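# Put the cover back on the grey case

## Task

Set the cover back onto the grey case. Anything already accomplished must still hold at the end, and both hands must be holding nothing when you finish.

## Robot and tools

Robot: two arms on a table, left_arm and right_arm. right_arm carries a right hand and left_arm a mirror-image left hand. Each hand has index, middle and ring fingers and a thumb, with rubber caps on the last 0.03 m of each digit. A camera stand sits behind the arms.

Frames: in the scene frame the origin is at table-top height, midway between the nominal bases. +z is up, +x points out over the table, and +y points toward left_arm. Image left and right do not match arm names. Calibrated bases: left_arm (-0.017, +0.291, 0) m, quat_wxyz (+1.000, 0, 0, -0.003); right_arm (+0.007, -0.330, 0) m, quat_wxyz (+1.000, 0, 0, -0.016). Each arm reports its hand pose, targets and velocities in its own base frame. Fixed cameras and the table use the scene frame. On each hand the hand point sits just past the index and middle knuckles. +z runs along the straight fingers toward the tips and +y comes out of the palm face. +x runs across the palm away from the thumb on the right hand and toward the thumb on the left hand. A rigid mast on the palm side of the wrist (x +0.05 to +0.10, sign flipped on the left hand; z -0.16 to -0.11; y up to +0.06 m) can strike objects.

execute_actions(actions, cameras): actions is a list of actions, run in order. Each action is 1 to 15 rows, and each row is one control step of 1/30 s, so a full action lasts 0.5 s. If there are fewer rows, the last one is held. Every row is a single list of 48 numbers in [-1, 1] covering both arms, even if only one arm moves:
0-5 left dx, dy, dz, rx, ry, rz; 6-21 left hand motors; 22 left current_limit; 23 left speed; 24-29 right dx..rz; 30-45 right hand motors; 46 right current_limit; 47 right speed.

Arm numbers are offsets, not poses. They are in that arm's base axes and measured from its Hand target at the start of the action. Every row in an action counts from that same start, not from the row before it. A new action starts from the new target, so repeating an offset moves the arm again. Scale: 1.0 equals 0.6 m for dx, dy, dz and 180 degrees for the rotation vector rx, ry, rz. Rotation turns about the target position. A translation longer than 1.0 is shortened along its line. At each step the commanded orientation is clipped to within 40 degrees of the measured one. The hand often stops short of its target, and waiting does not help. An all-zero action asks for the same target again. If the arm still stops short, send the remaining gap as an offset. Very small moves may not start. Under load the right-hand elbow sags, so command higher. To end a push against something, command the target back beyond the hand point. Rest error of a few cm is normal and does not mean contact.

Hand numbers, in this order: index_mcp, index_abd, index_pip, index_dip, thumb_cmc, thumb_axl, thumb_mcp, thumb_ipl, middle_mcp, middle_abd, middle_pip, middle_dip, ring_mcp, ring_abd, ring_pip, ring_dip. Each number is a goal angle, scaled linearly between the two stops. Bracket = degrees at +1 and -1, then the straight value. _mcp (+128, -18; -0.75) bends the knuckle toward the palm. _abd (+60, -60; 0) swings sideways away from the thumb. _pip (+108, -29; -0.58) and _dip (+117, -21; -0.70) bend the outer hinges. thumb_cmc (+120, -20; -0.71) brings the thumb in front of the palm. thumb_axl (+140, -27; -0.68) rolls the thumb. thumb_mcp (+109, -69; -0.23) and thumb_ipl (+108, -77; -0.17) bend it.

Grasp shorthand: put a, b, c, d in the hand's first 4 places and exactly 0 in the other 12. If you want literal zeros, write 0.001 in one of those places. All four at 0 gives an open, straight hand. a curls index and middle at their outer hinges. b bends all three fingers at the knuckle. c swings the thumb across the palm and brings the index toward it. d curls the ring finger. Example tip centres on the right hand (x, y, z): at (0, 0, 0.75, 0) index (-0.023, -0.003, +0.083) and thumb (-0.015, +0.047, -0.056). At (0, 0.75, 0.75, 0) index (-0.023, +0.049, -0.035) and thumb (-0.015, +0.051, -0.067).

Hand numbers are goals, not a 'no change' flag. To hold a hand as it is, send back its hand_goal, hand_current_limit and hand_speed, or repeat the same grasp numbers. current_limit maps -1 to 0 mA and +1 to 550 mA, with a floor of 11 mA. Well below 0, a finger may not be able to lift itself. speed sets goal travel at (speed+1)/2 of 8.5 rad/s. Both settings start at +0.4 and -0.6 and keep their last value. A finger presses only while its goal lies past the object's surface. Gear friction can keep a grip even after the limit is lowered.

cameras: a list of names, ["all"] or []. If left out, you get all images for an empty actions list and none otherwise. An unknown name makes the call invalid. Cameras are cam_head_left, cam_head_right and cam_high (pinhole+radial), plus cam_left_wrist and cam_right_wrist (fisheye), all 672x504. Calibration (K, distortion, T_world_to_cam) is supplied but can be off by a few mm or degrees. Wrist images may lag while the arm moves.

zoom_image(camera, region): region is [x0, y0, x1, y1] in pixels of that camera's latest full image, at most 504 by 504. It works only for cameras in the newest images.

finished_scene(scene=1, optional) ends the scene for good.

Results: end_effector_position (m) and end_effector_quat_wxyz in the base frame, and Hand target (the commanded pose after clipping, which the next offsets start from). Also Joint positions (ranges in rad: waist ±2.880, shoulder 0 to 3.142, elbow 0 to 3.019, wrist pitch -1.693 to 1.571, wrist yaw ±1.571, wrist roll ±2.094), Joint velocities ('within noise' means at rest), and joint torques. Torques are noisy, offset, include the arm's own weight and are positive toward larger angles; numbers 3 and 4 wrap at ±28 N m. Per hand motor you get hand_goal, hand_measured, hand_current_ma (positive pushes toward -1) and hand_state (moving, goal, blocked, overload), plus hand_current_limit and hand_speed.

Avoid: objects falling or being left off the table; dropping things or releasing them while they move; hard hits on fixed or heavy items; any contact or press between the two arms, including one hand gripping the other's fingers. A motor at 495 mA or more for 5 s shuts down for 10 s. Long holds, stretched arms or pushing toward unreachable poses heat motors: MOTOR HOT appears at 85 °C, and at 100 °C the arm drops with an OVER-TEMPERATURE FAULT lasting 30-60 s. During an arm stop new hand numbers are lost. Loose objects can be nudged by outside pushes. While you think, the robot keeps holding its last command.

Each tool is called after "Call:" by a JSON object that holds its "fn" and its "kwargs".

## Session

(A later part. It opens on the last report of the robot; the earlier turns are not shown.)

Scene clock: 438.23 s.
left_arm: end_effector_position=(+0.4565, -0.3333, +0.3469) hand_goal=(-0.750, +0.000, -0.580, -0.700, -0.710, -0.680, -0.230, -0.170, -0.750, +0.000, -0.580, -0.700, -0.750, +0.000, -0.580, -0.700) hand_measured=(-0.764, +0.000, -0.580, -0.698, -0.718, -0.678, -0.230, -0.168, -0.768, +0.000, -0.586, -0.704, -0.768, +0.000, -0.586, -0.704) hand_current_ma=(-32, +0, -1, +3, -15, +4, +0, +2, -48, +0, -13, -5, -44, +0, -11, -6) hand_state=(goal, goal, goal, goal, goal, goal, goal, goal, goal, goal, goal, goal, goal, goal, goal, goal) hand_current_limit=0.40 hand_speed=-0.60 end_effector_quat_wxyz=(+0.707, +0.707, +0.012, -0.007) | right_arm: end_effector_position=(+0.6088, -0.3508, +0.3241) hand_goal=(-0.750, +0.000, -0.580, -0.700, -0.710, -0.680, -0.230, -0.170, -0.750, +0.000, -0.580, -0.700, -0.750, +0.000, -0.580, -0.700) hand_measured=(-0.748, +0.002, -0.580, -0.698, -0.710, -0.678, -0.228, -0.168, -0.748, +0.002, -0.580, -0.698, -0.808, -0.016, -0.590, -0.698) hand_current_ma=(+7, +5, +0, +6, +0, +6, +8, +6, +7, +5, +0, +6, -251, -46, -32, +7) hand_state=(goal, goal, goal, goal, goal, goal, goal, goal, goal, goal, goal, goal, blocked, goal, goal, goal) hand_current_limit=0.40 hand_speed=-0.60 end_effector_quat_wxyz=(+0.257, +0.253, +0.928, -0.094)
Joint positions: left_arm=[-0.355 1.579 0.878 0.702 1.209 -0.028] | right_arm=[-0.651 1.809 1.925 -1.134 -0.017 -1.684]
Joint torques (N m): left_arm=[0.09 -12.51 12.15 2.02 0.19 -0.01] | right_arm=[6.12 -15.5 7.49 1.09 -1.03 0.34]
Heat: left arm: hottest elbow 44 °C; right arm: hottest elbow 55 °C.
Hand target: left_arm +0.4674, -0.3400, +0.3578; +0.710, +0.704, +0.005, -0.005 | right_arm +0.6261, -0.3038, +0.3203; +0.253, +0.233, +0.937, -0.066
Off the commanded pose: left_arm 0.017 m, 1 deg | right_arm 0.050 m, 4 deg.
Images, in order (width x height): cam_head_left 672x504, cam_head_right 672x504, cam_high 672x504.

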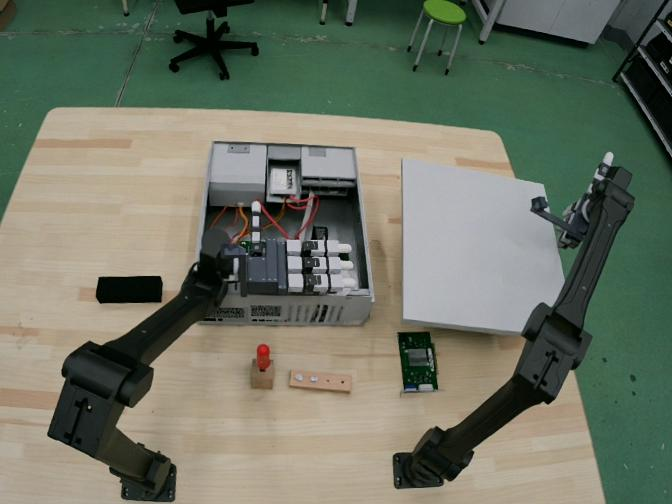

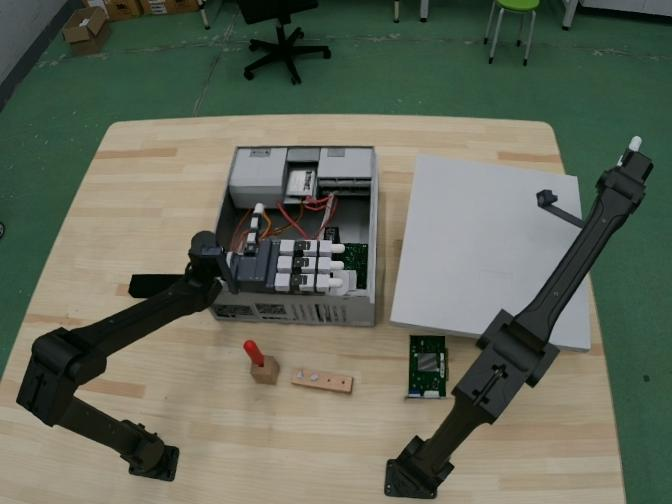

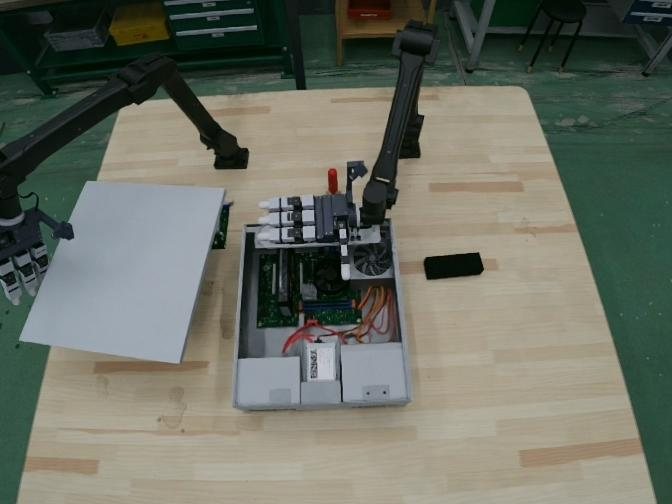

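Call:
{"fn": "execute_actions", "kwargs": {"actions": [[[0.09,-0.04,0,0.0694,0,0,0,0,0,0,0,0,0,0,0,0,0,0,0,0,0,0,0.4,-0.6,0,0.06,0,0,0,0,0,0,0,0,0,0,0,0,0,0,0,0,0,0,0,0,0.4,-0.6]],[[0.09,-0.04,0,0.0694,0,0,0,0,0,0,0,0,0,0,0,0,0,0,0,0,0,0,0.4,-0.6,0,0,0,0,0,0,0,0,0,0,0,0,0,0,0,0,0,0,0,0,0,0,0.4,-0.6]]], "cameras": ["cam_high", "cam_head_left", "cam_right_wrist", "cam_left_wrist"]}}

Scene clock: 450.00 s.
left_arm: end_effector_position=(+0.5587, -0.3868, +0.3448) hand_goal=(-0.750, +0.000, -0.580, -0.700, -0.710, -0.680, -0.230, -0.170, -0.750, +0.000, -0.580, -0.700, -0.750, +0.000, -0.580, -0.700) hand_measured=(-0.764, +0.000, -0.580, -0.698, -0.718, -0.678, -0.230, -0.168, -0.768, +0.000, -0.586, -0.704, -0.768, +0.000, -0.586, -0.704) hand_current_ma=(-32, +0, -1, +3, -15, +4, +0, +2, -48, +0, -13, -5, -44, +0, -11, -6) hand_state=(goal, goal, goal, goal, goal, goal, goal, goal, goal, goal, goal, goal, goal, goal, goal, goal) hand_current_limit=0.40 hand_speed=-0.60 end_effector_quat_wxyz=(+0.557, +0.830, +0.027, -0.011) | right_arm: end_effector_position=(+0.6095, -0.3189, +0.3328) hand_goal=(-0.750, +0.000, -0.580, -0.700, -0.710, -0.680, -0.230, -0.170, -0.750, +0.000, -0.580, -0.700, -0.750, +0.000, -0.580, -0.700) hand_measured=(-0.748, +0.002, -0.580, -0.698, -0.710, -0.678, -0.228, -0.168, -0.748, +0.002, -0.580, -0.698, -0.928, -0.042, -0.614, -0.700) hand_current_ma=(+7, +5, +0, +6, +0, +6, +8, +6, +7, +5, +0, +6, -385, -143, -125, +2) hand_state=(goal, goal, goal, goal, goal, goal, goal, goal, goal, goal, goal, goal, blocked, blocked, blocked, goal) hand_current_limit=0.40 hand_speed=-0.60 end_effector_quat_wxyz=(+0.264, +0.245, +0.927, -0.106)
Joint positions: left_arm=[-0.352 1.727 1.449 -0.577 1.044 0.731] | right_arm=[-0.603 1.746 1.857 -1.104 0.019 -1.663]
Joint torques (N m): left_arm=[1.08 -16.56 14.26 1.4 0.71 0.2] | right_arm=[6.53 -14.51 7.05 0.76 -1.3 0.57]
Heat: left arm: hottest elbow 46 °C; right arm: hottest elbow 53 °C.
Hand target: left_arm +0.5755, -0.3879, +0.3577; +0.541, +0.841, +0.006, -0.004 | right_arm +0.6261, -0.2678, +0.3202; +0.253, +0.233, +0.937, -0.066
Off the commanded pose: left_arm 0.021 m, 3 deg | right_arm 0.055 m, 5 deg.
camera_calibration:
cam_left_wrist: T_world_to_cam=[[-0.837073, 0.184111, -0.515181, 0.685344], [0.377944, 0.875455, -0.301226, 0.187834], [0.395559, -0.446858, -0.802403, 0.0141048], [0, 0, 0, 1]] pos_world=[0.497113, -0.284317, 0.420975]
cam_right_wrist: T_world_to_cam=[[0.911132, 0.222611, 0.346818, -0.566947], [-0.234471, -0.412059, 0.880472, -0.321676], [0.338912, -0.883545, -0.323244, -0.251718], [0, 0, 0, 1]] pos_world=[0.52645, -0.228745, 0.398487]
Images, in order (width x height): cam_head_left 672x504, cam_high 672x504, cam_left_wrist 672x504, cam_right_wrist 672x504.

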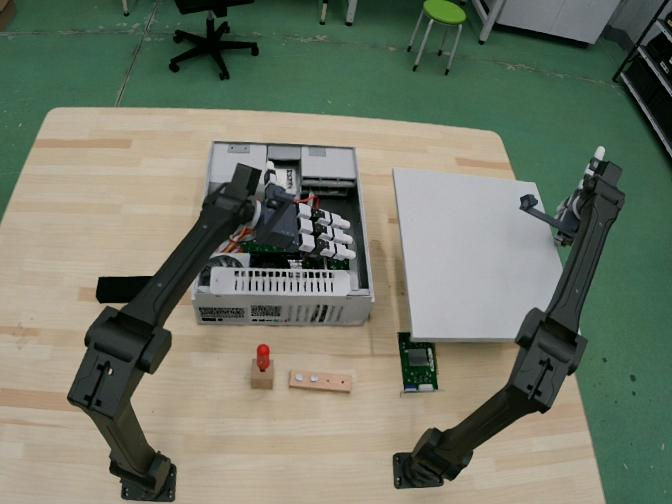

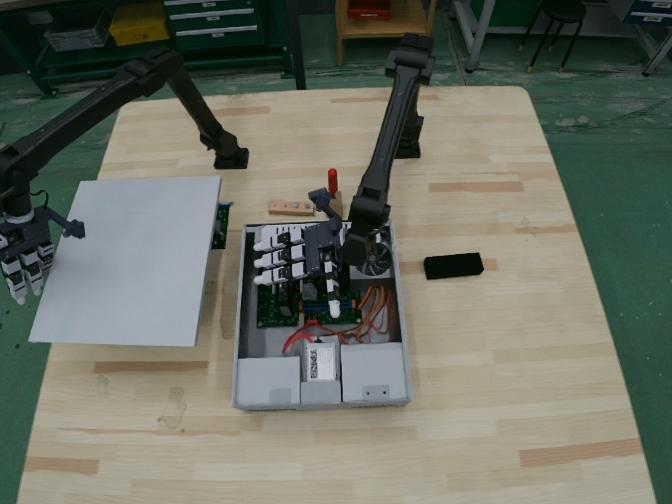

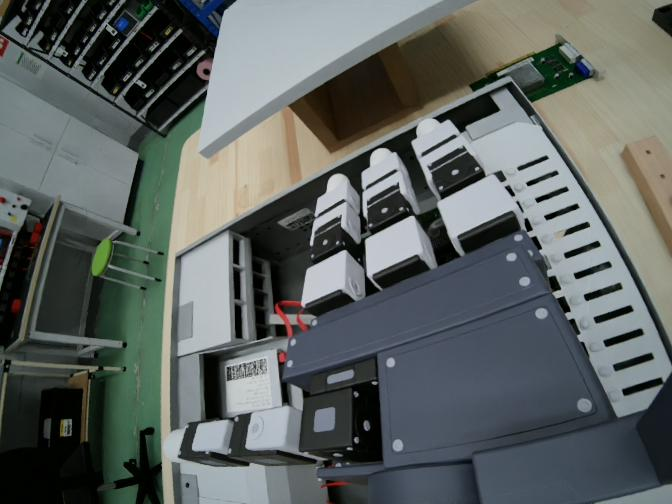

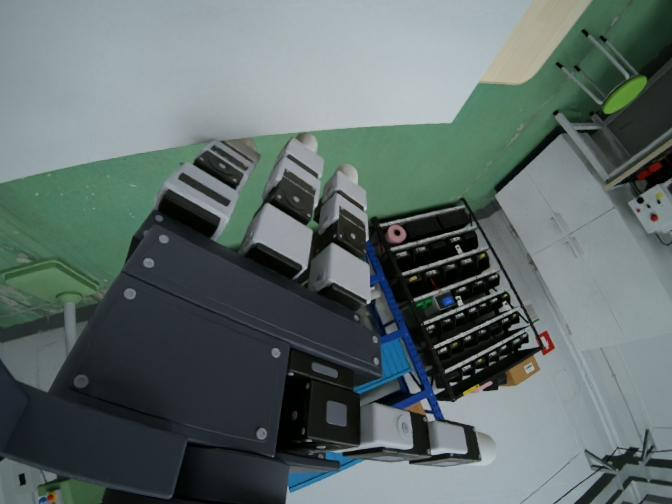

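Call:
{"fn": "execute_actions", "kwargs": {"actions": [[[0.069,-0.07,-0.09,0.0833,0,0,-0.2,0,-0.58,-0.7,-0.71,-0.68,-0.23,-0.17,-0.2,0,-0.58,-0.7,-0.2,0,-0.58,-0.7,0.4,-0.6,0,-0.217,0,0,0,0,0,0,0,0,0,0,0,0,0,0,0,0,0,0,0,0,0.4,-0.6]],[[0,-0.033,-0.04,0,0,0,-0.2,0,-0.58,-0.7,-0.71,-0.68,-0.23,-0.17,-0.2,0,-0.58,-0.7,-0.2,0,-0.58,-0.7,0.4,-0.6,0,0,0.133,0,0,0,0,0,0,0,0,0,0,0,0,0,0,0,0,0,0,0,0.4,-0.6]],[[0,0,0,0,0,0,-0.2,0,-0.58,-0.7,-0.71,-0.68,-0.23,-0.17,-0.2,0,-0.58,-0.7,-0.2,0,-0.58,-0.7,0.4,-0.6,-0.05,0,0.133,0.0012,-0.0653,-0.0566,0,0,0,0,0,0,0,0,0,0,0,0,0,0,0,0,0.4,-0.6]],[[0,0,0,0,0,0,-0.2,0,-0.58,-0.7,-0.71,-0.68,-0.23,-0.17,-0.2,0,-0.58,-0.7,-0.2,0,-0.58,-0.7,0.4,-0.6,-0.117,-0.033,0,0.0012,-0.0653,-0.0566,0,0,0,0,0,0,0,0,0,0,0,0,0,0,0,0,0.4,-0.6]],[[0,0,0,0,0,0,-0.2,0,-0.58,-0.7,-0.71,-0.68,-0.23,-0.17,-0.2,0,-0.58,-0.7,-0.2,0,-0.58,-0.7,0.4,-0.6,-0.117,-0.033,0,0.0012,-0.0653,-0.0566,0,0,0,0,0,0,0,0,0,0,0,0,0,0,0,0,0.4,-0.6]]], "cameras": ["cam_high", "cam_head_left", "cam_head_right", "cam_left_wrist"]}}

Scene clock: 489.67 s.
left_arm: end_effector_position=(+0.6051, -0.4422, +0.2673) hand_goal=(-0.200, +0.000, -0.580, -0.700, -0.710, -0.680, -0.230, -0.170, -0.200, +0.000, -0.580, -0.700, -0.200, +0.000, -0.580, -0.700) hand_measured=(-0.212, +0.000, -0.580, -0.698, -0.718, -0.678, -0.228, -0.168, -0.220, +0.000, -0.586, -0.704, -0.220, +0.000, -0.586, -0.704) hand_current_ma=(-30, +0, +0, +3, -15, +4, +2, +2, -54, +0, -12, -5, -50, +0, -10, -6) hand_state=(goal, goal, goal, goal, goal, goal, goal, goal, blocked, goal, goal, goal, goal, goal, goal, goal) hand_current_limit=0.40 hand_speed=-0.60 end_effector_quat_wxyz=(+0.422, +0.906, +0.019, -0.020) | right_arm: end_effector_position=(+0.4550, -0.4401, +0.4737) hand_goal=(-0.750, +0.000, -0.580, -0.700, -0.710, -0.680, -0.230, -0.170, -0.750, +0.000, -0.580, -0.700, -0.750, +0.000, -0.580, -0.700) hand_measured=(-0.752, +0.002, -0.580, -0.698, -0.712, -0.678, -0.228, -0.168, -0.752, +0.002, -0.580, -0.698, -0.752, +0.002, -0.582, -0.700) hand_current_ma=(-6, +6, +0, +6, -8, +6, +11, +6, -6, +6, +0, +6, -5, +2, -5, +2) hand_state=(goal, goal, goal, goal, goal, goal, goal, goal, goal, goal, goal, goal, goal, goal, goal, goal) hand_current_limit=0.40 hand_speed=-0.60 end_effector_quat_wxyz=(+0.485, +0.480, +0.730, -0.049)
Joint positions: left_arm=[-0.413 1.964 1.776 -0.962 0.788 0.938] | right_arm=[-0.94 1.401 1.503 -0.67 -0.218 -1.228]
Joint torques (N m): left_arm=[0.21 -20.6 14.22 1.59 0.74 0.2] | right_arm=[1.79 -10.75 9.25 2.92 0 0.15]
Heat: left arm: hottest elbow 53 °C; right arm: hottest elbow 48 °C.
Hand target: left_arm +0.6167, -0.4500, +0.2799; +0.427, +0.904, +0.006, -0.003 | right_arm +0.4558, -0.4376, +0.4798; +0.495, +0.478, +0.724, -0.051
Off the commanded pose: left_arm 0.019 m, 3 deg | right_arm 0.007 m, 1 deg.
camera_calibration:
cam_left_wrist: T_world_to_cam=[[-0.835129, 0.355465, -0.419766, 0.743558], [0.402938, 0.91483, -0.0269562, 0.124377], [0.374433, -0.191652, -0.907232, 0.0623843], [0, 0, 0, 1]] pos_world=[0.547492, -0.366136, 0.37207]
Images, in order (width x height): cam_head_left 672x504, cam_head_right 672x504, cam_high 672x504, cam_left_wrist 672x504.

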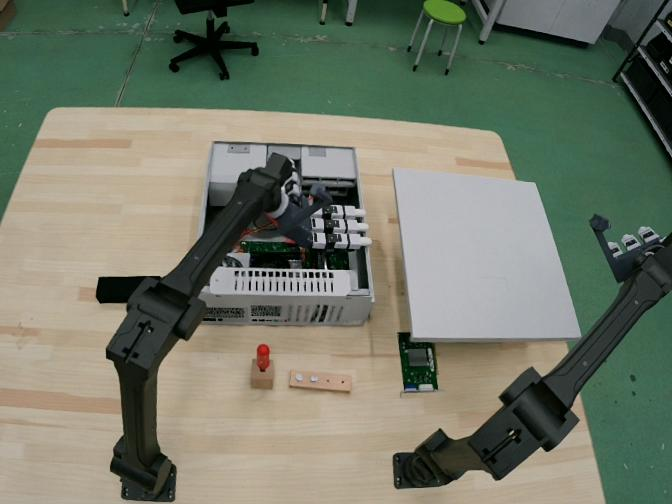

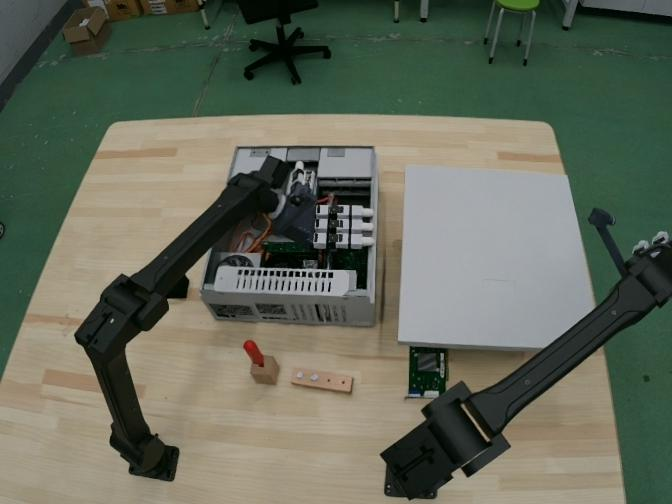

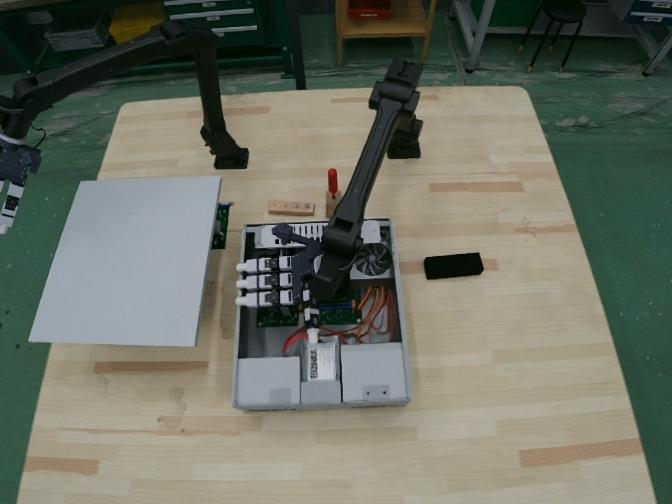

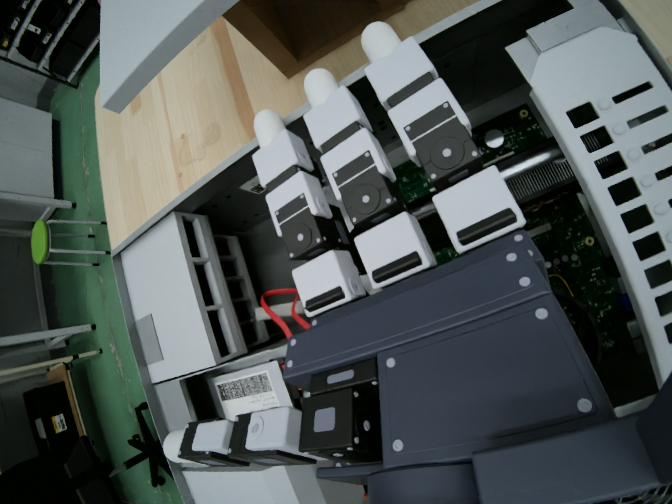

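Call:
{"fn": "execute_actions", "kwargs": {"actions": [[[0,0,0,0,0,0,-0.2,0,-0.58,-0.7,-0.71,-0.68,-0.23,-0.17,-0.2,0,-0.58,-0.7,-0.2,0,-0.58,-0.7,0.4,-0.6,-0.117,-0.017,0,0.0012,-0.0653,-0.0566,0,0,0,0,0,0,0,0,0,0,0,0,0,0,0,0,0.4,-0.6]],[[0,0,0,0,0,0,-0.2,0,-0.58,-0.7,-0.71,-0.68,-0.23,-0.17,-0.2,0,-0.58,-0.7,-0.2,0,-0.58,-0.7,0.4,-0.6,-0.117,0,0,0.0012,-0.0653,-0.0566,0,0,0,0,0,0,0,0,0,0,0,0,0,0,0,0,0.4,-0.6]],[[0,0,0,0,0,0,-0.2,0,-0.58,-0.7,-0.71,-0.68,-0.23,-0.17,-0.2,0,-0.58,-0.7,-0.2,0,-0.58,-0.7,0.4,-0.6,-0.117,0,0,0.0012,-0.0653,-0.0566,0,0,0,0,0,0,0,0,0,0,0,0,0,0,0,0,0.4,-0.6]],[[0,0,0,0,0,0,-0.2,0,-0.58,-0.7,-0.71,-0.68,-0.23,-0.17,-0.2,0,-0.58,-0.7,-0.2,0,-0.58,-0.7,0.4,-0.6,-0.1,0,0,0.0012,-0.0653,-0.0566,0,0,0,0,0,0,0,0,0,0,0,0,0,0,0,0,0.4,-0.6]],[[0,0,0,0,0,0,-0.2,0,-0.58,-0.7,-0.71,-0.68,-0.23,-0.17,-0.2,0,-0.58,-0.7,-0.2,0,-0.58,-0.7,0.4,-0.6,-0.11,0,-0.06,0.0012,-0.0653,-0.0566,0,0,0,0,0,0,0,0,0,0,0,0,0,0,0,0,0.4,-0.6]]], "cameras": ["cam_high", "cam_head_right", "cam_right_wrist"]}}

Scene clock: 506.07 s.
left_arm: end_effector_position=(+0.6051, -0.4422, +0.2673) hand_goal=(-0.200, +0.000, -0.580, -0.700, -0.710, -0.680, -0.230, -0.170, -0.200, +0.000, -0.580, -0.700, -0.200, +0.000, -0.580, -0.700) hand_measured=(-0.212, +0.000, -0.580, -0.698, -0.718, -0.678, -0.228, -0.168, -0.220, +0.000, -0.586, -0.704, -0.220, +0.000, -0.586, -0.704) hand_current_ma=(-30, +0, +0, +3, -15, +4, +2, +2, -54, +0, -12, -5, -50, +0, -10, -6) hand_state=(goal, goal, goal, goal, goal, goal, goal, goal, blocked, goal, goal, goal, goal, goal, goal, goal) hand_current_limit=0.40 hand_speed=-0.60 end_effector_quat_wxyz=(+0.422, +0.906, +0.019, -0.020) | right_arm: end_effector_position=(+0.1242, -0.4474, +0.4400) hand_goal=(-0.750, +0.000, -0.580, -0.700, -0.710, -0.680, -0.230, -0.170, -0.750, +0.000, -0.580, -0.700, -0.750, +0.000, -0.580, -0.700) hand_measured=(-0.760, +0.002, -0.580, -0.698, -0.718, -0.678, -0.228, -0.168, -0.760, +0.002, -0.580, -0.698, -0.758, +0.002, -0.582, -0.700) hand_current_ma=(-32, +6, +0, +6, -28, +6, +6, +6, -31, +6, +0, +6, -28, +3, -5, +2) hand_state=(goal, goal, goal, goal, goal, goal, goal, goal, goal, goal, goal, goal, goal, goal, goal, goal) hand_current_limit=0.40 hand_speed=-0.60 end_effector_quat_wxyz=(+0.697, +0.703, +0.142, -0.010)
Joint positions: left_arm=[-0.413 1.964 1.776 -0.962 0.788 0.938] | right_arm=[-1.232 0.936 0.626 0.281 0.155 -0.209]
Joint torques (N m): left_arm=[0.32 -20.72 14.22 1.58 0.74 0.19] | right_arm=[0.79 -3.6 9.51 3.17 0.18 0.07]
Heat: left arm: hottest elbow 56 °C; right arm: hottest elbow 49 °C.
Hand target: left_arm +0.6167, -0.4500, +0.2799; +0.427, +0.904, +0.006, -0.003 | right_arm +0.1191, -0.4478, +0.4439; +0.703, +0.698, +0.133, -0.010
Off the commanded pose: left_arm 0.019 m, 3 deg | right_arm 0.006 m, 1 deg.
camera_calibration:
cam_right_wrist: T_world_to_cam=[[-0.600697, -0.171542, 0.780856, -0.312908], [-0.691647, 0.601381, -0.399956, 0.490792], [-0.400983, -0.780329, -0.479895, 0.0409], [0, 0, 0, 1]] pos_world=[0.167892, -0.316914, 0.460259]
Images, in order (width x height): cam_head_right 672x504, cam_high 672x504, cam_right_wrist 672x504.

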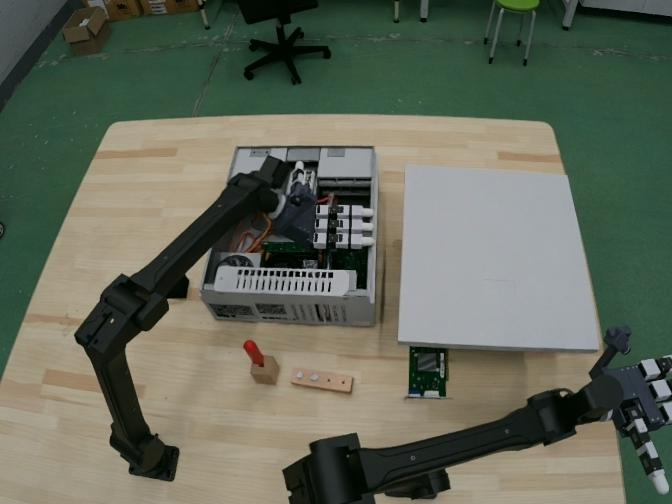

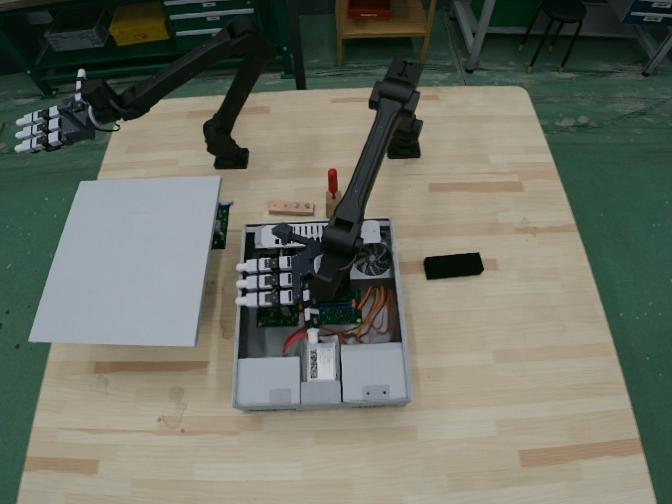

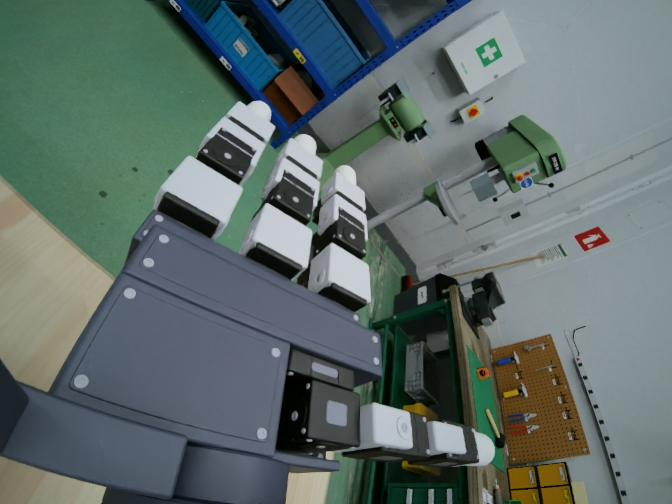

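Call:
{"fn": "execute_actions", "kwargs": {"actions": [[[0.02,0,-0.05,0,0,0,-0.2,0,-0.58,-0.7,-0.71,-0.68,-0.23,-0.17,-0.2,0,-0.58,-0.7,-0.2,0,-0.58,-0.7,0.4,-0.6,-0.03,0,-0.115,0,0,0,0,0,0,0,0,0,0,0,0,0,0,0,0,0,0,0,0.4,-0.6]],[[0,0,0,0,0,0,-0.2,0,-0.58,-0.7,-0.71,-0.68,-0.23,-0.17,-0.2,0,-0.58,-0.7,-0.2,0,-0.58,-0.7,0.4,-0.6,-0.027,0,-0.115,0.0012,-0.0653,-0.0566,0,0,0,0,0,0,0,0,0,0,0,0,0,0,0,0,0.4,-0.6]],[[0,-0.083,0,0,0,0,-0.2,0,-0.58,-0.7,-0.71,-0.68,-0.23,-0.17,-0.2,0,-0.58,-0.7,-0.2,0,-0.58,-0.7,0.4,-0.6,0,0,-0.115,0,0,0,0,0,0,0,0,0,0,0,0,0,0,0,0,0,0,0,0.4,-0.6]]], "cameras": ["all"]}}

Scene clock: 519.57 s.
left_arm: end_effector_position=(+0.6209, -0.4710, +0.2606) hand_goal=(-0.200, +0.000, -0.580, -0.700, -0.710, -0.680, -0.230, -0.170, -0.200, +0.000, -0.580, -0.700, -0.200, +0.000, -0.580, -0.700) hand_measured=(-0.192, +0.000, -0.572, -0.698, -0.716, -0.678, -0.228, -0.168, -0.196, +0.000, -0.578, -0.700, -0.200, +0.022, -0.588, -0.700) hand_current_ma=(+18, +1, +13, +3, -12, +4, +4, +2, +5, +0, +3, -1, -1, +49, -15, +0) hand_state=(goal, goal, goal, goal, goal, goal, goal, goal, goal, goal, goal, goal, goal, blocked, goal, goal) hand_current_limit=0.40 hand_speed=-0.60 end_effector_quat_wxyz=(+0.427, +0.904, +0.004, +0.005) | right_arm: end_effector_position=(+0.0788, -0.4458, +0.2365) hand_goal=(-0.750, +0.000, -0.580, -0.700, -0.710, -0.680, -0.230, -0.170, -0.750, +0.000, -0.580, -0.700, -0.750, +0.000, -0.580, -0.700) hand_measured=(-0.760, +0.002, -0.580, -0.698, -0.718, -0.678, -0.228, -0.168, -0.760, +0.002, -0.580, -0.698, -0.760, +0.002, -0.582, -0.700) hand_current_ma=(-35, +5, -1, +5, -29, +6, +5, +6, -35, +5, -1, +6, -32, +3, -5, +2) hand_state=(goal, goal, goal, goal, goal, goal, goal, goal, goal, goal, goal, goal, goal, goal, goal, goal) hand_current_limit=0.40 hand_speed=-0.60 end_effector_quat_wxyz=(+0.704, +0.710, -0.004, -0.005)
Joint positions: left_arm=[-0.443 2.025 1.838 -0.888 0.764 0.916] | right_arm=[-1.205 1.546 0.34 1.195 0.38 0.002]
Joint torques (N m): left_arm=[-1.9 -18.78 14.42 2.04 0.54 -0.31] | right_arm=[2.43 -5.54 5.37 3.07 0.17 0]
Heat: left arm: hottest elbow 58 °C; right arm: hottest elbow 47 °C.
Hand target: left_arm +0.6289, -0.4996, +0.2498; +0.427, +0.904, +0.007, -0.003 | right_arm +0.0849, -0.4478, +0.2370; +0.708, +0.706, -0.002, +0.000
Off the commanded pose: left_arm 0.032 m, 1 deg | right_arm 0.006 m, 1 deg.
camera_calibration:
cam_left_wrist: T_world_to_cam=[[-0.806556, 0.354904, -0.472769, 0.759944], [0.409119, 0.912388, -0.013044, 0.135548], [0.42672, -0.20394, -0.88109, -0.000160806], [0, 0, 0, 1]] pos_world=[0.55755, -0.393413, 0.360905]
cam_right_wrist: T_world_to_cam=[[-0.773072, -0.0320683, 0.633507, -0.070372], [-0.458956, 0.717675, -0.523738, 0.439817], [-0.437857, -0.695639, -0.569533, -0.0119225], [0, 0, 0, 1]] pos_world=[0.142234, -0.326196, 0.26814]

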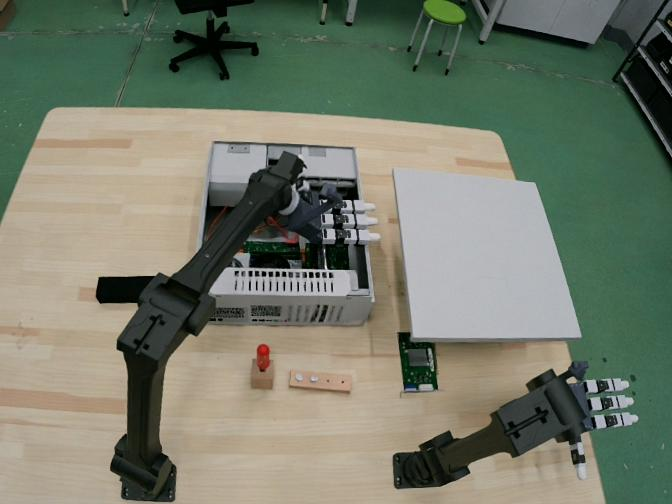

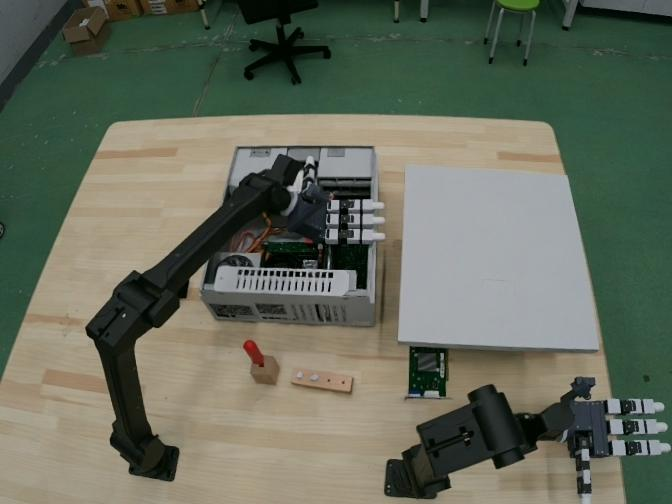

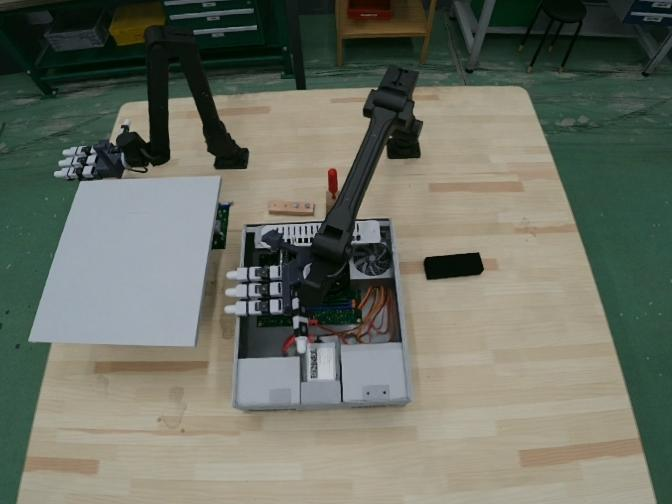

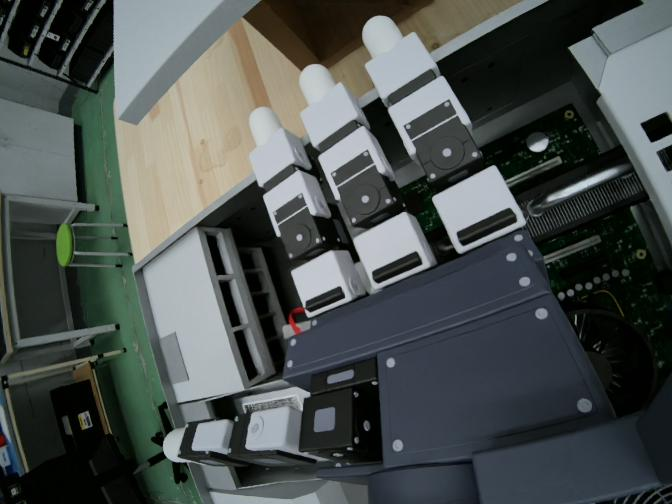

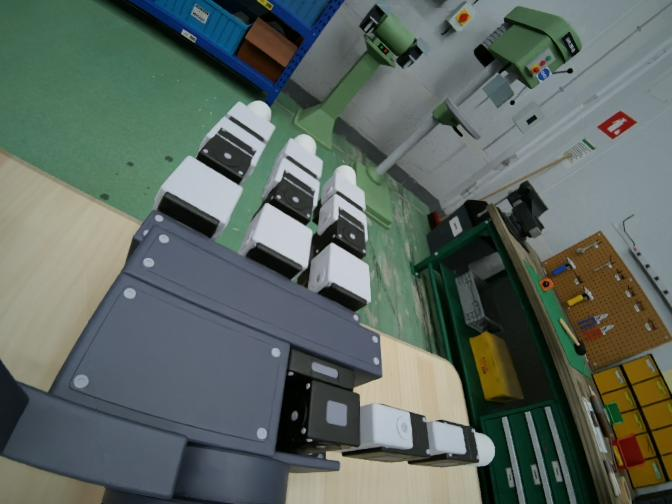

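Call:
{"fn": "zoom_image", "kwargs": {"camera": "cam_head_left", "region": [290, 160, 430, 280]}}

Call:
{"fn": "zoom_image", "kwargs": {"camera": "cam_left_wrist", "region": [120, 0, 520, 300]}}

Call:
{"fn": "zoom_image", "kwargs": {"camera": "cam_high", "region": [190, 210, 330, 370]}}

Scaled by 3.600 from the camera's 672x504 image, which has a finer 960x720 frame.

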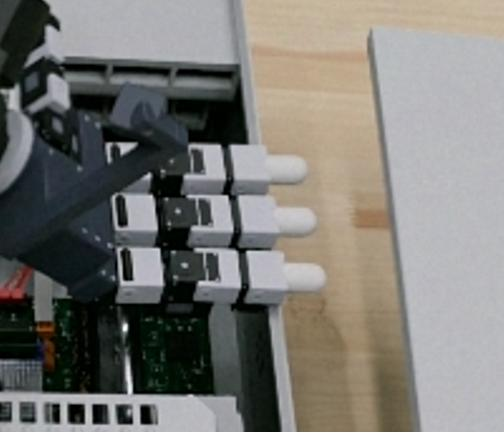

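Scaled by 1.260 from the camera's 672x504 image, which has a finer 960x720 frame.

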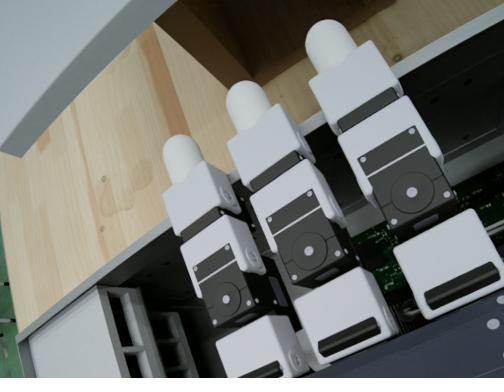

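Scaled by 3.150 from the camera's 672x504 image, which has a finer 960x720 frame.

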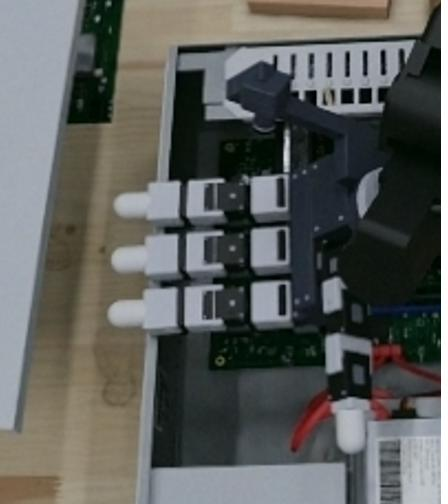

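Call:
{"fn": "execute_actions", "kwargs": {"actions": [[[0,0,0.03,0,0,0,-0.2,0,-0.58,-0.7,-0.71,-0.68,-0.23,-0.17,-0.2,0,-0.58,-0.7,-0.2,0,-0.58,-0.7,0.4,-0.6,0.065,0.008,0,0,0,0.0833,0,0,0,0,0,0,0,0,0,0,0,0,0,0,0,0,0.4,-0.6]],[[0,-0.075,0,0,0,0,-0.2,0,-0.58,-0.7,-0.71,-0.68,-0.23,-0.17,-0.2,0,-0.58,-0.7,-0.2,0,-0.58,-0.7,0.4,-0.6,0.06,0.025,0,0,0,0.0833,0,0,0,0,0,0,0,0,0,0,0,0,0,0,0,0,0.4,-0.6]],[[0,-0.075,0,0,0,0,-0.2,0,-0.58,-0.7,-0.71,-0.68,-0.23,-0.17,-0.2,0,-0.58,-0.7,-0.2,0,-0.58,-0.7,0.4,-0.6,0.052,0.04,0,0,0,0.0833,0,0,0,0,0,0,0,0,0,0,0,0,0,0,0,0,0.4,-0.6]]], "cameras": ["all"]}}

Scene clock: 534.60 s.
left_arm: end_effector_position=(+0.6464, -0.4750, +0.2714) hand_goal=(-0.200, +0.000, -0.580, -0.700, -0.710, -0.680, -0.230, -0.170, -0.200, +0.000, -0.580, -0.700, -0.200, +0.000, -0.580, -0.700) hand_measured=(-0.208, +0.000, -0.580, -0.698, -0.716, -0.678, -0.228, -0.168, -0.208, +0.000, -0.580, -0.700, -0.232, +0.068, -0.624, -0.698) hand_current_ma=(-17, +1, +0, +3, -12, +4, +4, +2, -14, +0, +0, -1, -92, +190, -132, +3) hand_state=(goal, goal, goal, goal, goal, goal, goal, goal, goal, goal, goal, goal, blocked, blocked, blocked, goal) hand_current_limit=0.40 hand_speed=-0.60 end_effector_quat_wxyz=(+0.408, +0.912, +0.028, +0.025) | right_arm: end_effector_position=(+0.1973, -0.4044, +0.2288) hand_goal=(-0.750, +0.000, -0.580, -0.700, -0.710, -0.680, -0.230, -0.170, -0.750, +0.000, -0.580, -0.700, -0.750, +0.000, -0.580, -0.700) hand_measured=(-0.760, +0.000, -0.580, -0.698, -0.718, -0.678, -0.230, -0.168, -0.760, +0.000, -0.580, -0.698, -0.760, +0.000, -0.582, -0.700) hand_current_ma=(-35, +0, -1, +5, -29, +6, +1, +5, -35, +0, -1, +6, -32, -1, -5, +2) hand_state=(goal, goal, goal, goal, goal, goal, goal, goal, goal, goal, goal, goal, goal, goal, goal, goal) hand_current_limit=0.40 hand_speed=-0.60 end_effector_quat_wxyz=(+0.644, +0.661, +0.271, +0.274)
Joint positions: left_arm=[-0.445 2.059 1.939 -0.932 0.695 0.873] | right_arm=[-1.244 1.546 0.307 1.215 -0.465 0.002]
Joint torques (N m): left_arm=[-9.35 -17.73 16.81 3.84 1.11 -0.99] | right_arm=[0.67 -6.77 4.36 3.1 -0.02 0.02]
Heat: left arm: hottest elbow 64 °C; right arm: hottest elbow 44 °C.
Hand target: left_arm +0.6287, -0.5897, +0.2678; +0.427, +0.904, +0.006, -0.003 | right_arm +0.1911, -0.4040, +0.2369; +0.655, +0.653, +0.268, +0.270
Off the commanded pose: left_arm 0.116 m, 5 deg | right_arm 0.010 m, 2 deg.
camera_calibration:
cam_left_wrist: T_world_to_cam=[[-0.81961, 0.326799, -0.470577, 0.781537], [0.354232, 0.934607, 0.0320799, 0.162716], [0.450288, -0.140401, -0.881776, 0.0128327], [0, 0, 0, 1]] pos_world=[0.577138, -0.40568, 0.373869]
cam_right_wrist: T_world_to_cam=[[-0.513616, -0.591328, 0.621716, -0.247309], [-0.83462, 0.176247, -0.521869, 0.315162], [0.19902, -0.786936, -0.584057, -0.0948369], [0, 0, 0, 1]] pos_world=[0.154893, -0.276418, 0.262839]

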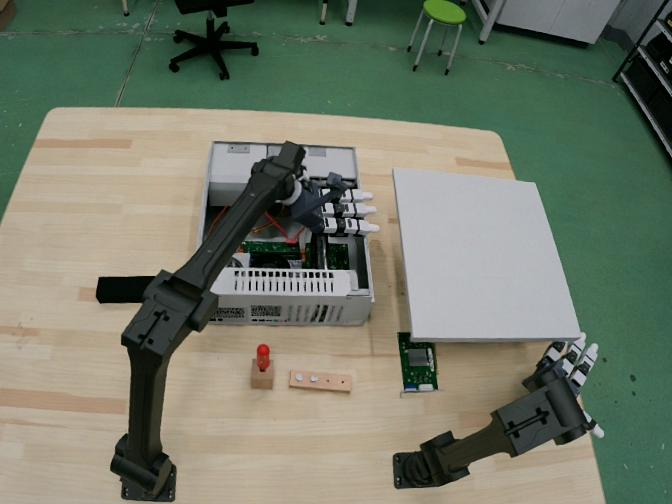

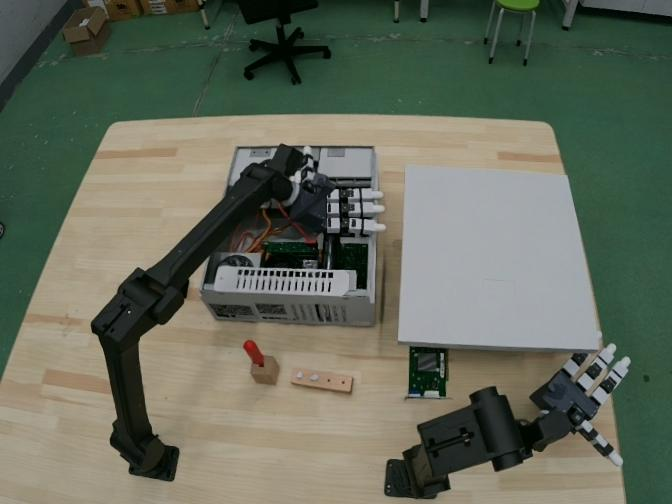

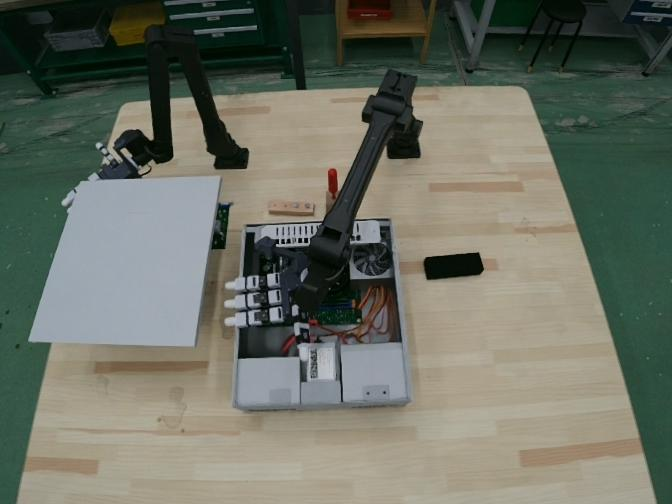

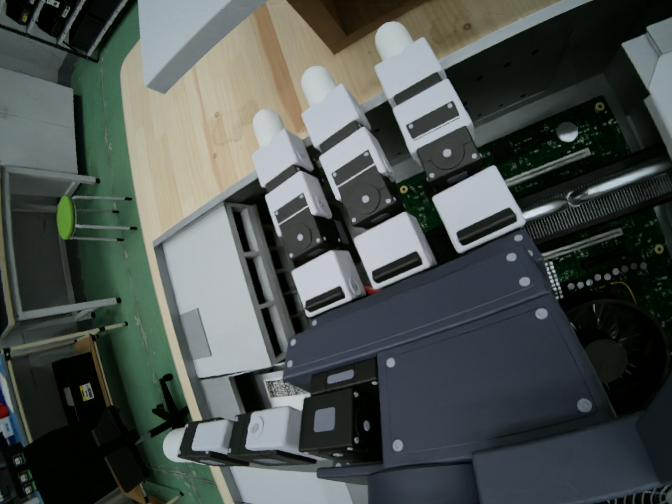

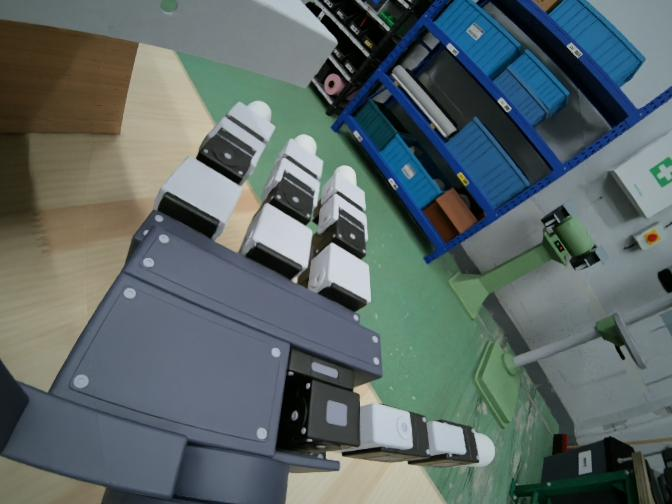

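Call:
{"fn": "execute_actions", "kwargs": {"actions": [[[0,0.217,0.05,0,0,0,-0.2,0,-0.58,-0.7,-0.71,-0.68,-0.23,-0.17,-0.2,0,-0.58,-0.7,-0.2,0,-0.58,-0.7,0.4,-0.6,0,0,0,0,0,0,0,0,0,0,0,0,0,0,0,0,0,0,0,0,0,0,0.4,-0.6]],[[0,0,0.133,0,0,0,0,0,0,0,0,0,0,0,0,0,0,0,0,0,0,0,0.4,-0.6,0.04,0.052,0,0,0,0.0833,0,0,0,0,0,0,0,0,0,0,0,0,0,0,0,0,0.4,-0.6]],[[-0.13,0.133,0.07,-0.111,0,0,0,0,0,0,0,0,0,0,0,0,0,0,0,0,0,0,0.4,-0.6,0.025,0.06,0,0,0,0.0833,0,0,0,0,0,0,0,0,0,0,0,0,0,0,0,0,0.4,-0.6]],[[-0.16,0.033,0,-0.111,0,0,0,0,0,0,0,0,0,0,0,0,0,0,0,0,0,0,0.4,-0.6,0.008,0.065,0,0,0,0.0833,0,0,0,0,0,0,0,0,0,0,0,0,0,0,0,0,0.4,-0.6]]], "cameras": ["all"]}}

Scene clock: 562.17 s.
left_arm: end_effector_position=(+0.4583, -0.3570, +0.4174) hand_goal=(-0.750, +0.000, -0.580, -0.700, -0.710, -0.680, -0.230, -0.170, -0.750, +0.000, -0.580, -0.700, -0.750, +0.000, -0.580, -0.700) hand_measured=(-0.758, +0.000, -0.580, -0.698, -0.716, -0.678, -0.228, -0.168, -0.758, +0.000, -0.580, -0.700, -0.756, +0.000, -0.584, -0.698) hand_current_ma=(-17, -1, +0, +3, -13, +4, +4, +2, -15, +0, +0, -1, -13, +0, -7, +3) hand_state=(goal, goal, goal, goal, goal, goal, goal, goal, goal, goal, goal, goal, goal, goal, goal, goal) hand_current_limit=0.40 hand_speed=-0.60 end_effector_quat_wxyz=(+0.658, +0.751, -0.043, -0.042) | right_arm: end_effector_position=(+0.2382, -0.2922, +0.2314) hand_goal=(-0.750, +0.000, -0.580, -0.700, -0.710, -0.680, -0.230, -0.170, -0.750, +0.000, -0.580, -0.700, -0.750, +0.000, -0.580, -0.700) hand_measured=(-0.760, +0.000, -0.580, -0.698, -0.718, -0.678, -0.230, -0.168, -0.760, +0.000, -0.580, -0.698, -0.760, +0.000, -0.582, -0.700) hand_current_ma=(-35, -1, -1, +5, -29, +6, +1, +5, -35, -1, -1, +6, -32, -2, -5, +2) hand_state=(goal, goal, goal, goal, goal, goal, goal, goal, goal, goal, goal, goal, goal, goal, goal, goal) hand_current_limit=0.40 hand_speed=-0.60 end_effector_quat_wxyz=(+0.492, +0.505, +0.497, +0.506)
Joint positions: left_arm=[-0.359 1.498 1.176 -0.191 1.3 0.491] | right_arm=[-1.335 1.543 0.3 1.223 -1.341 0.003]
Joint torques (N m): left_arm=[0.03 -15.74 9.24 2.66 0.5 -0.02] | right_arm=[0.56 -5.42 4.7 2.28 -0.05 0.08]
Heat: left arm: hottest elbow 78 °C; right arm: hottest elbow 41 °C.
Hand target: left_arm +0.4547, -0.3599, +0.4197; +0.710, +0.704, +0.005, -0.005 | right_arm +0.2349, -0.2978, +0.2369; +0.501, +0.501, +0.498, +0.500
Off the commanded pose: left_arm 0.005 m, 11 deg | right_arm 0.009 m, 1 deg.
camera_calibration:
cam_left_wrist: T_world_to_cam=[[-0.795313, 0.159892, -0.584732, 0.634471], [0.505979, 0.706331, -0.495057, 0.183394], [0.333858, -0.689587, -0.642657, 0.000400893], [0, 0, 0, 1]] pos_world=[0.411675, -0.230708, 0.462043]
cam_right_wrist: T_world_to_cam=[[0.0444382, -0.787334, 0.614923, -0.350107], [-0.705968, -0.460267, -0.538297, 0.118133], [0.706848, -0.410195, -0.576286, -0.02594], [0, 0, 0, 1]] pos_world=[0.117292, -0.231919, 0.263931]

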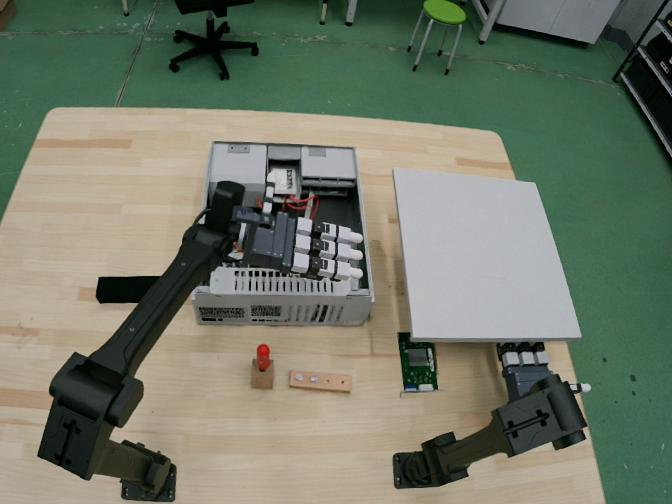

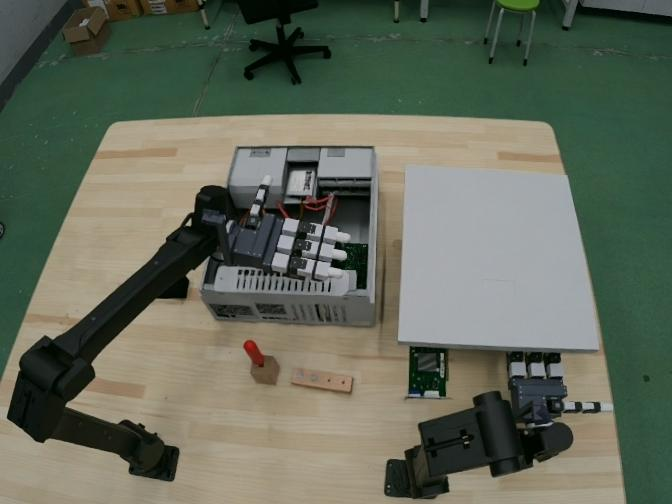

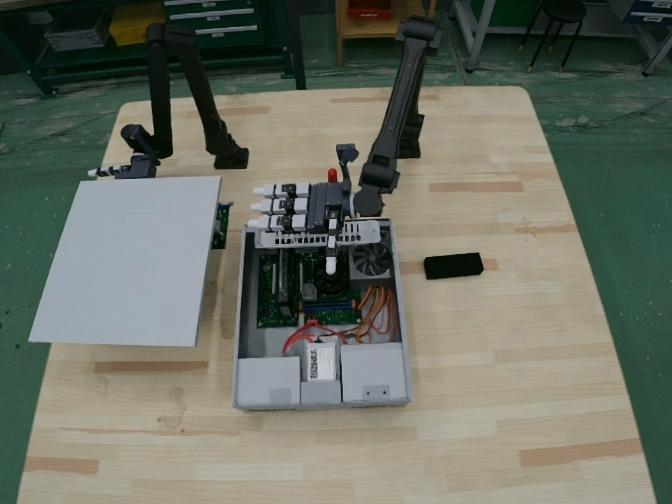

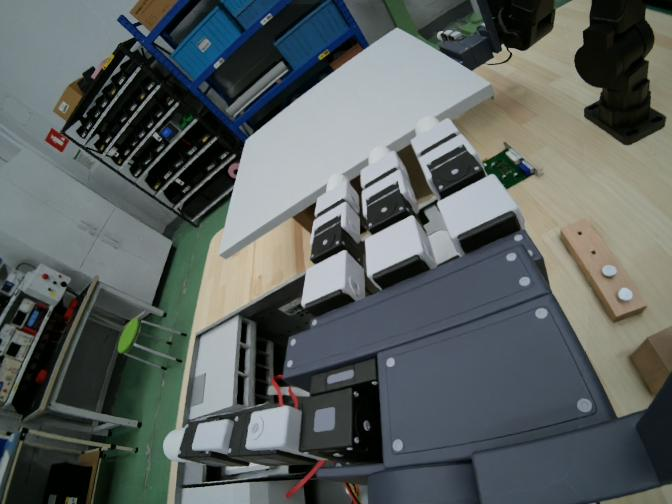

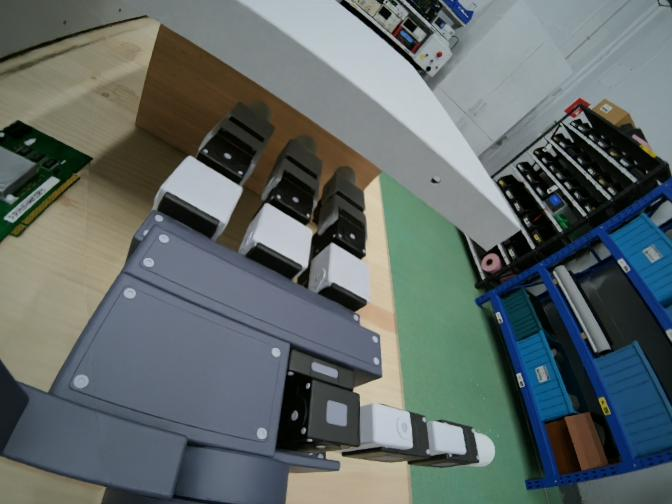

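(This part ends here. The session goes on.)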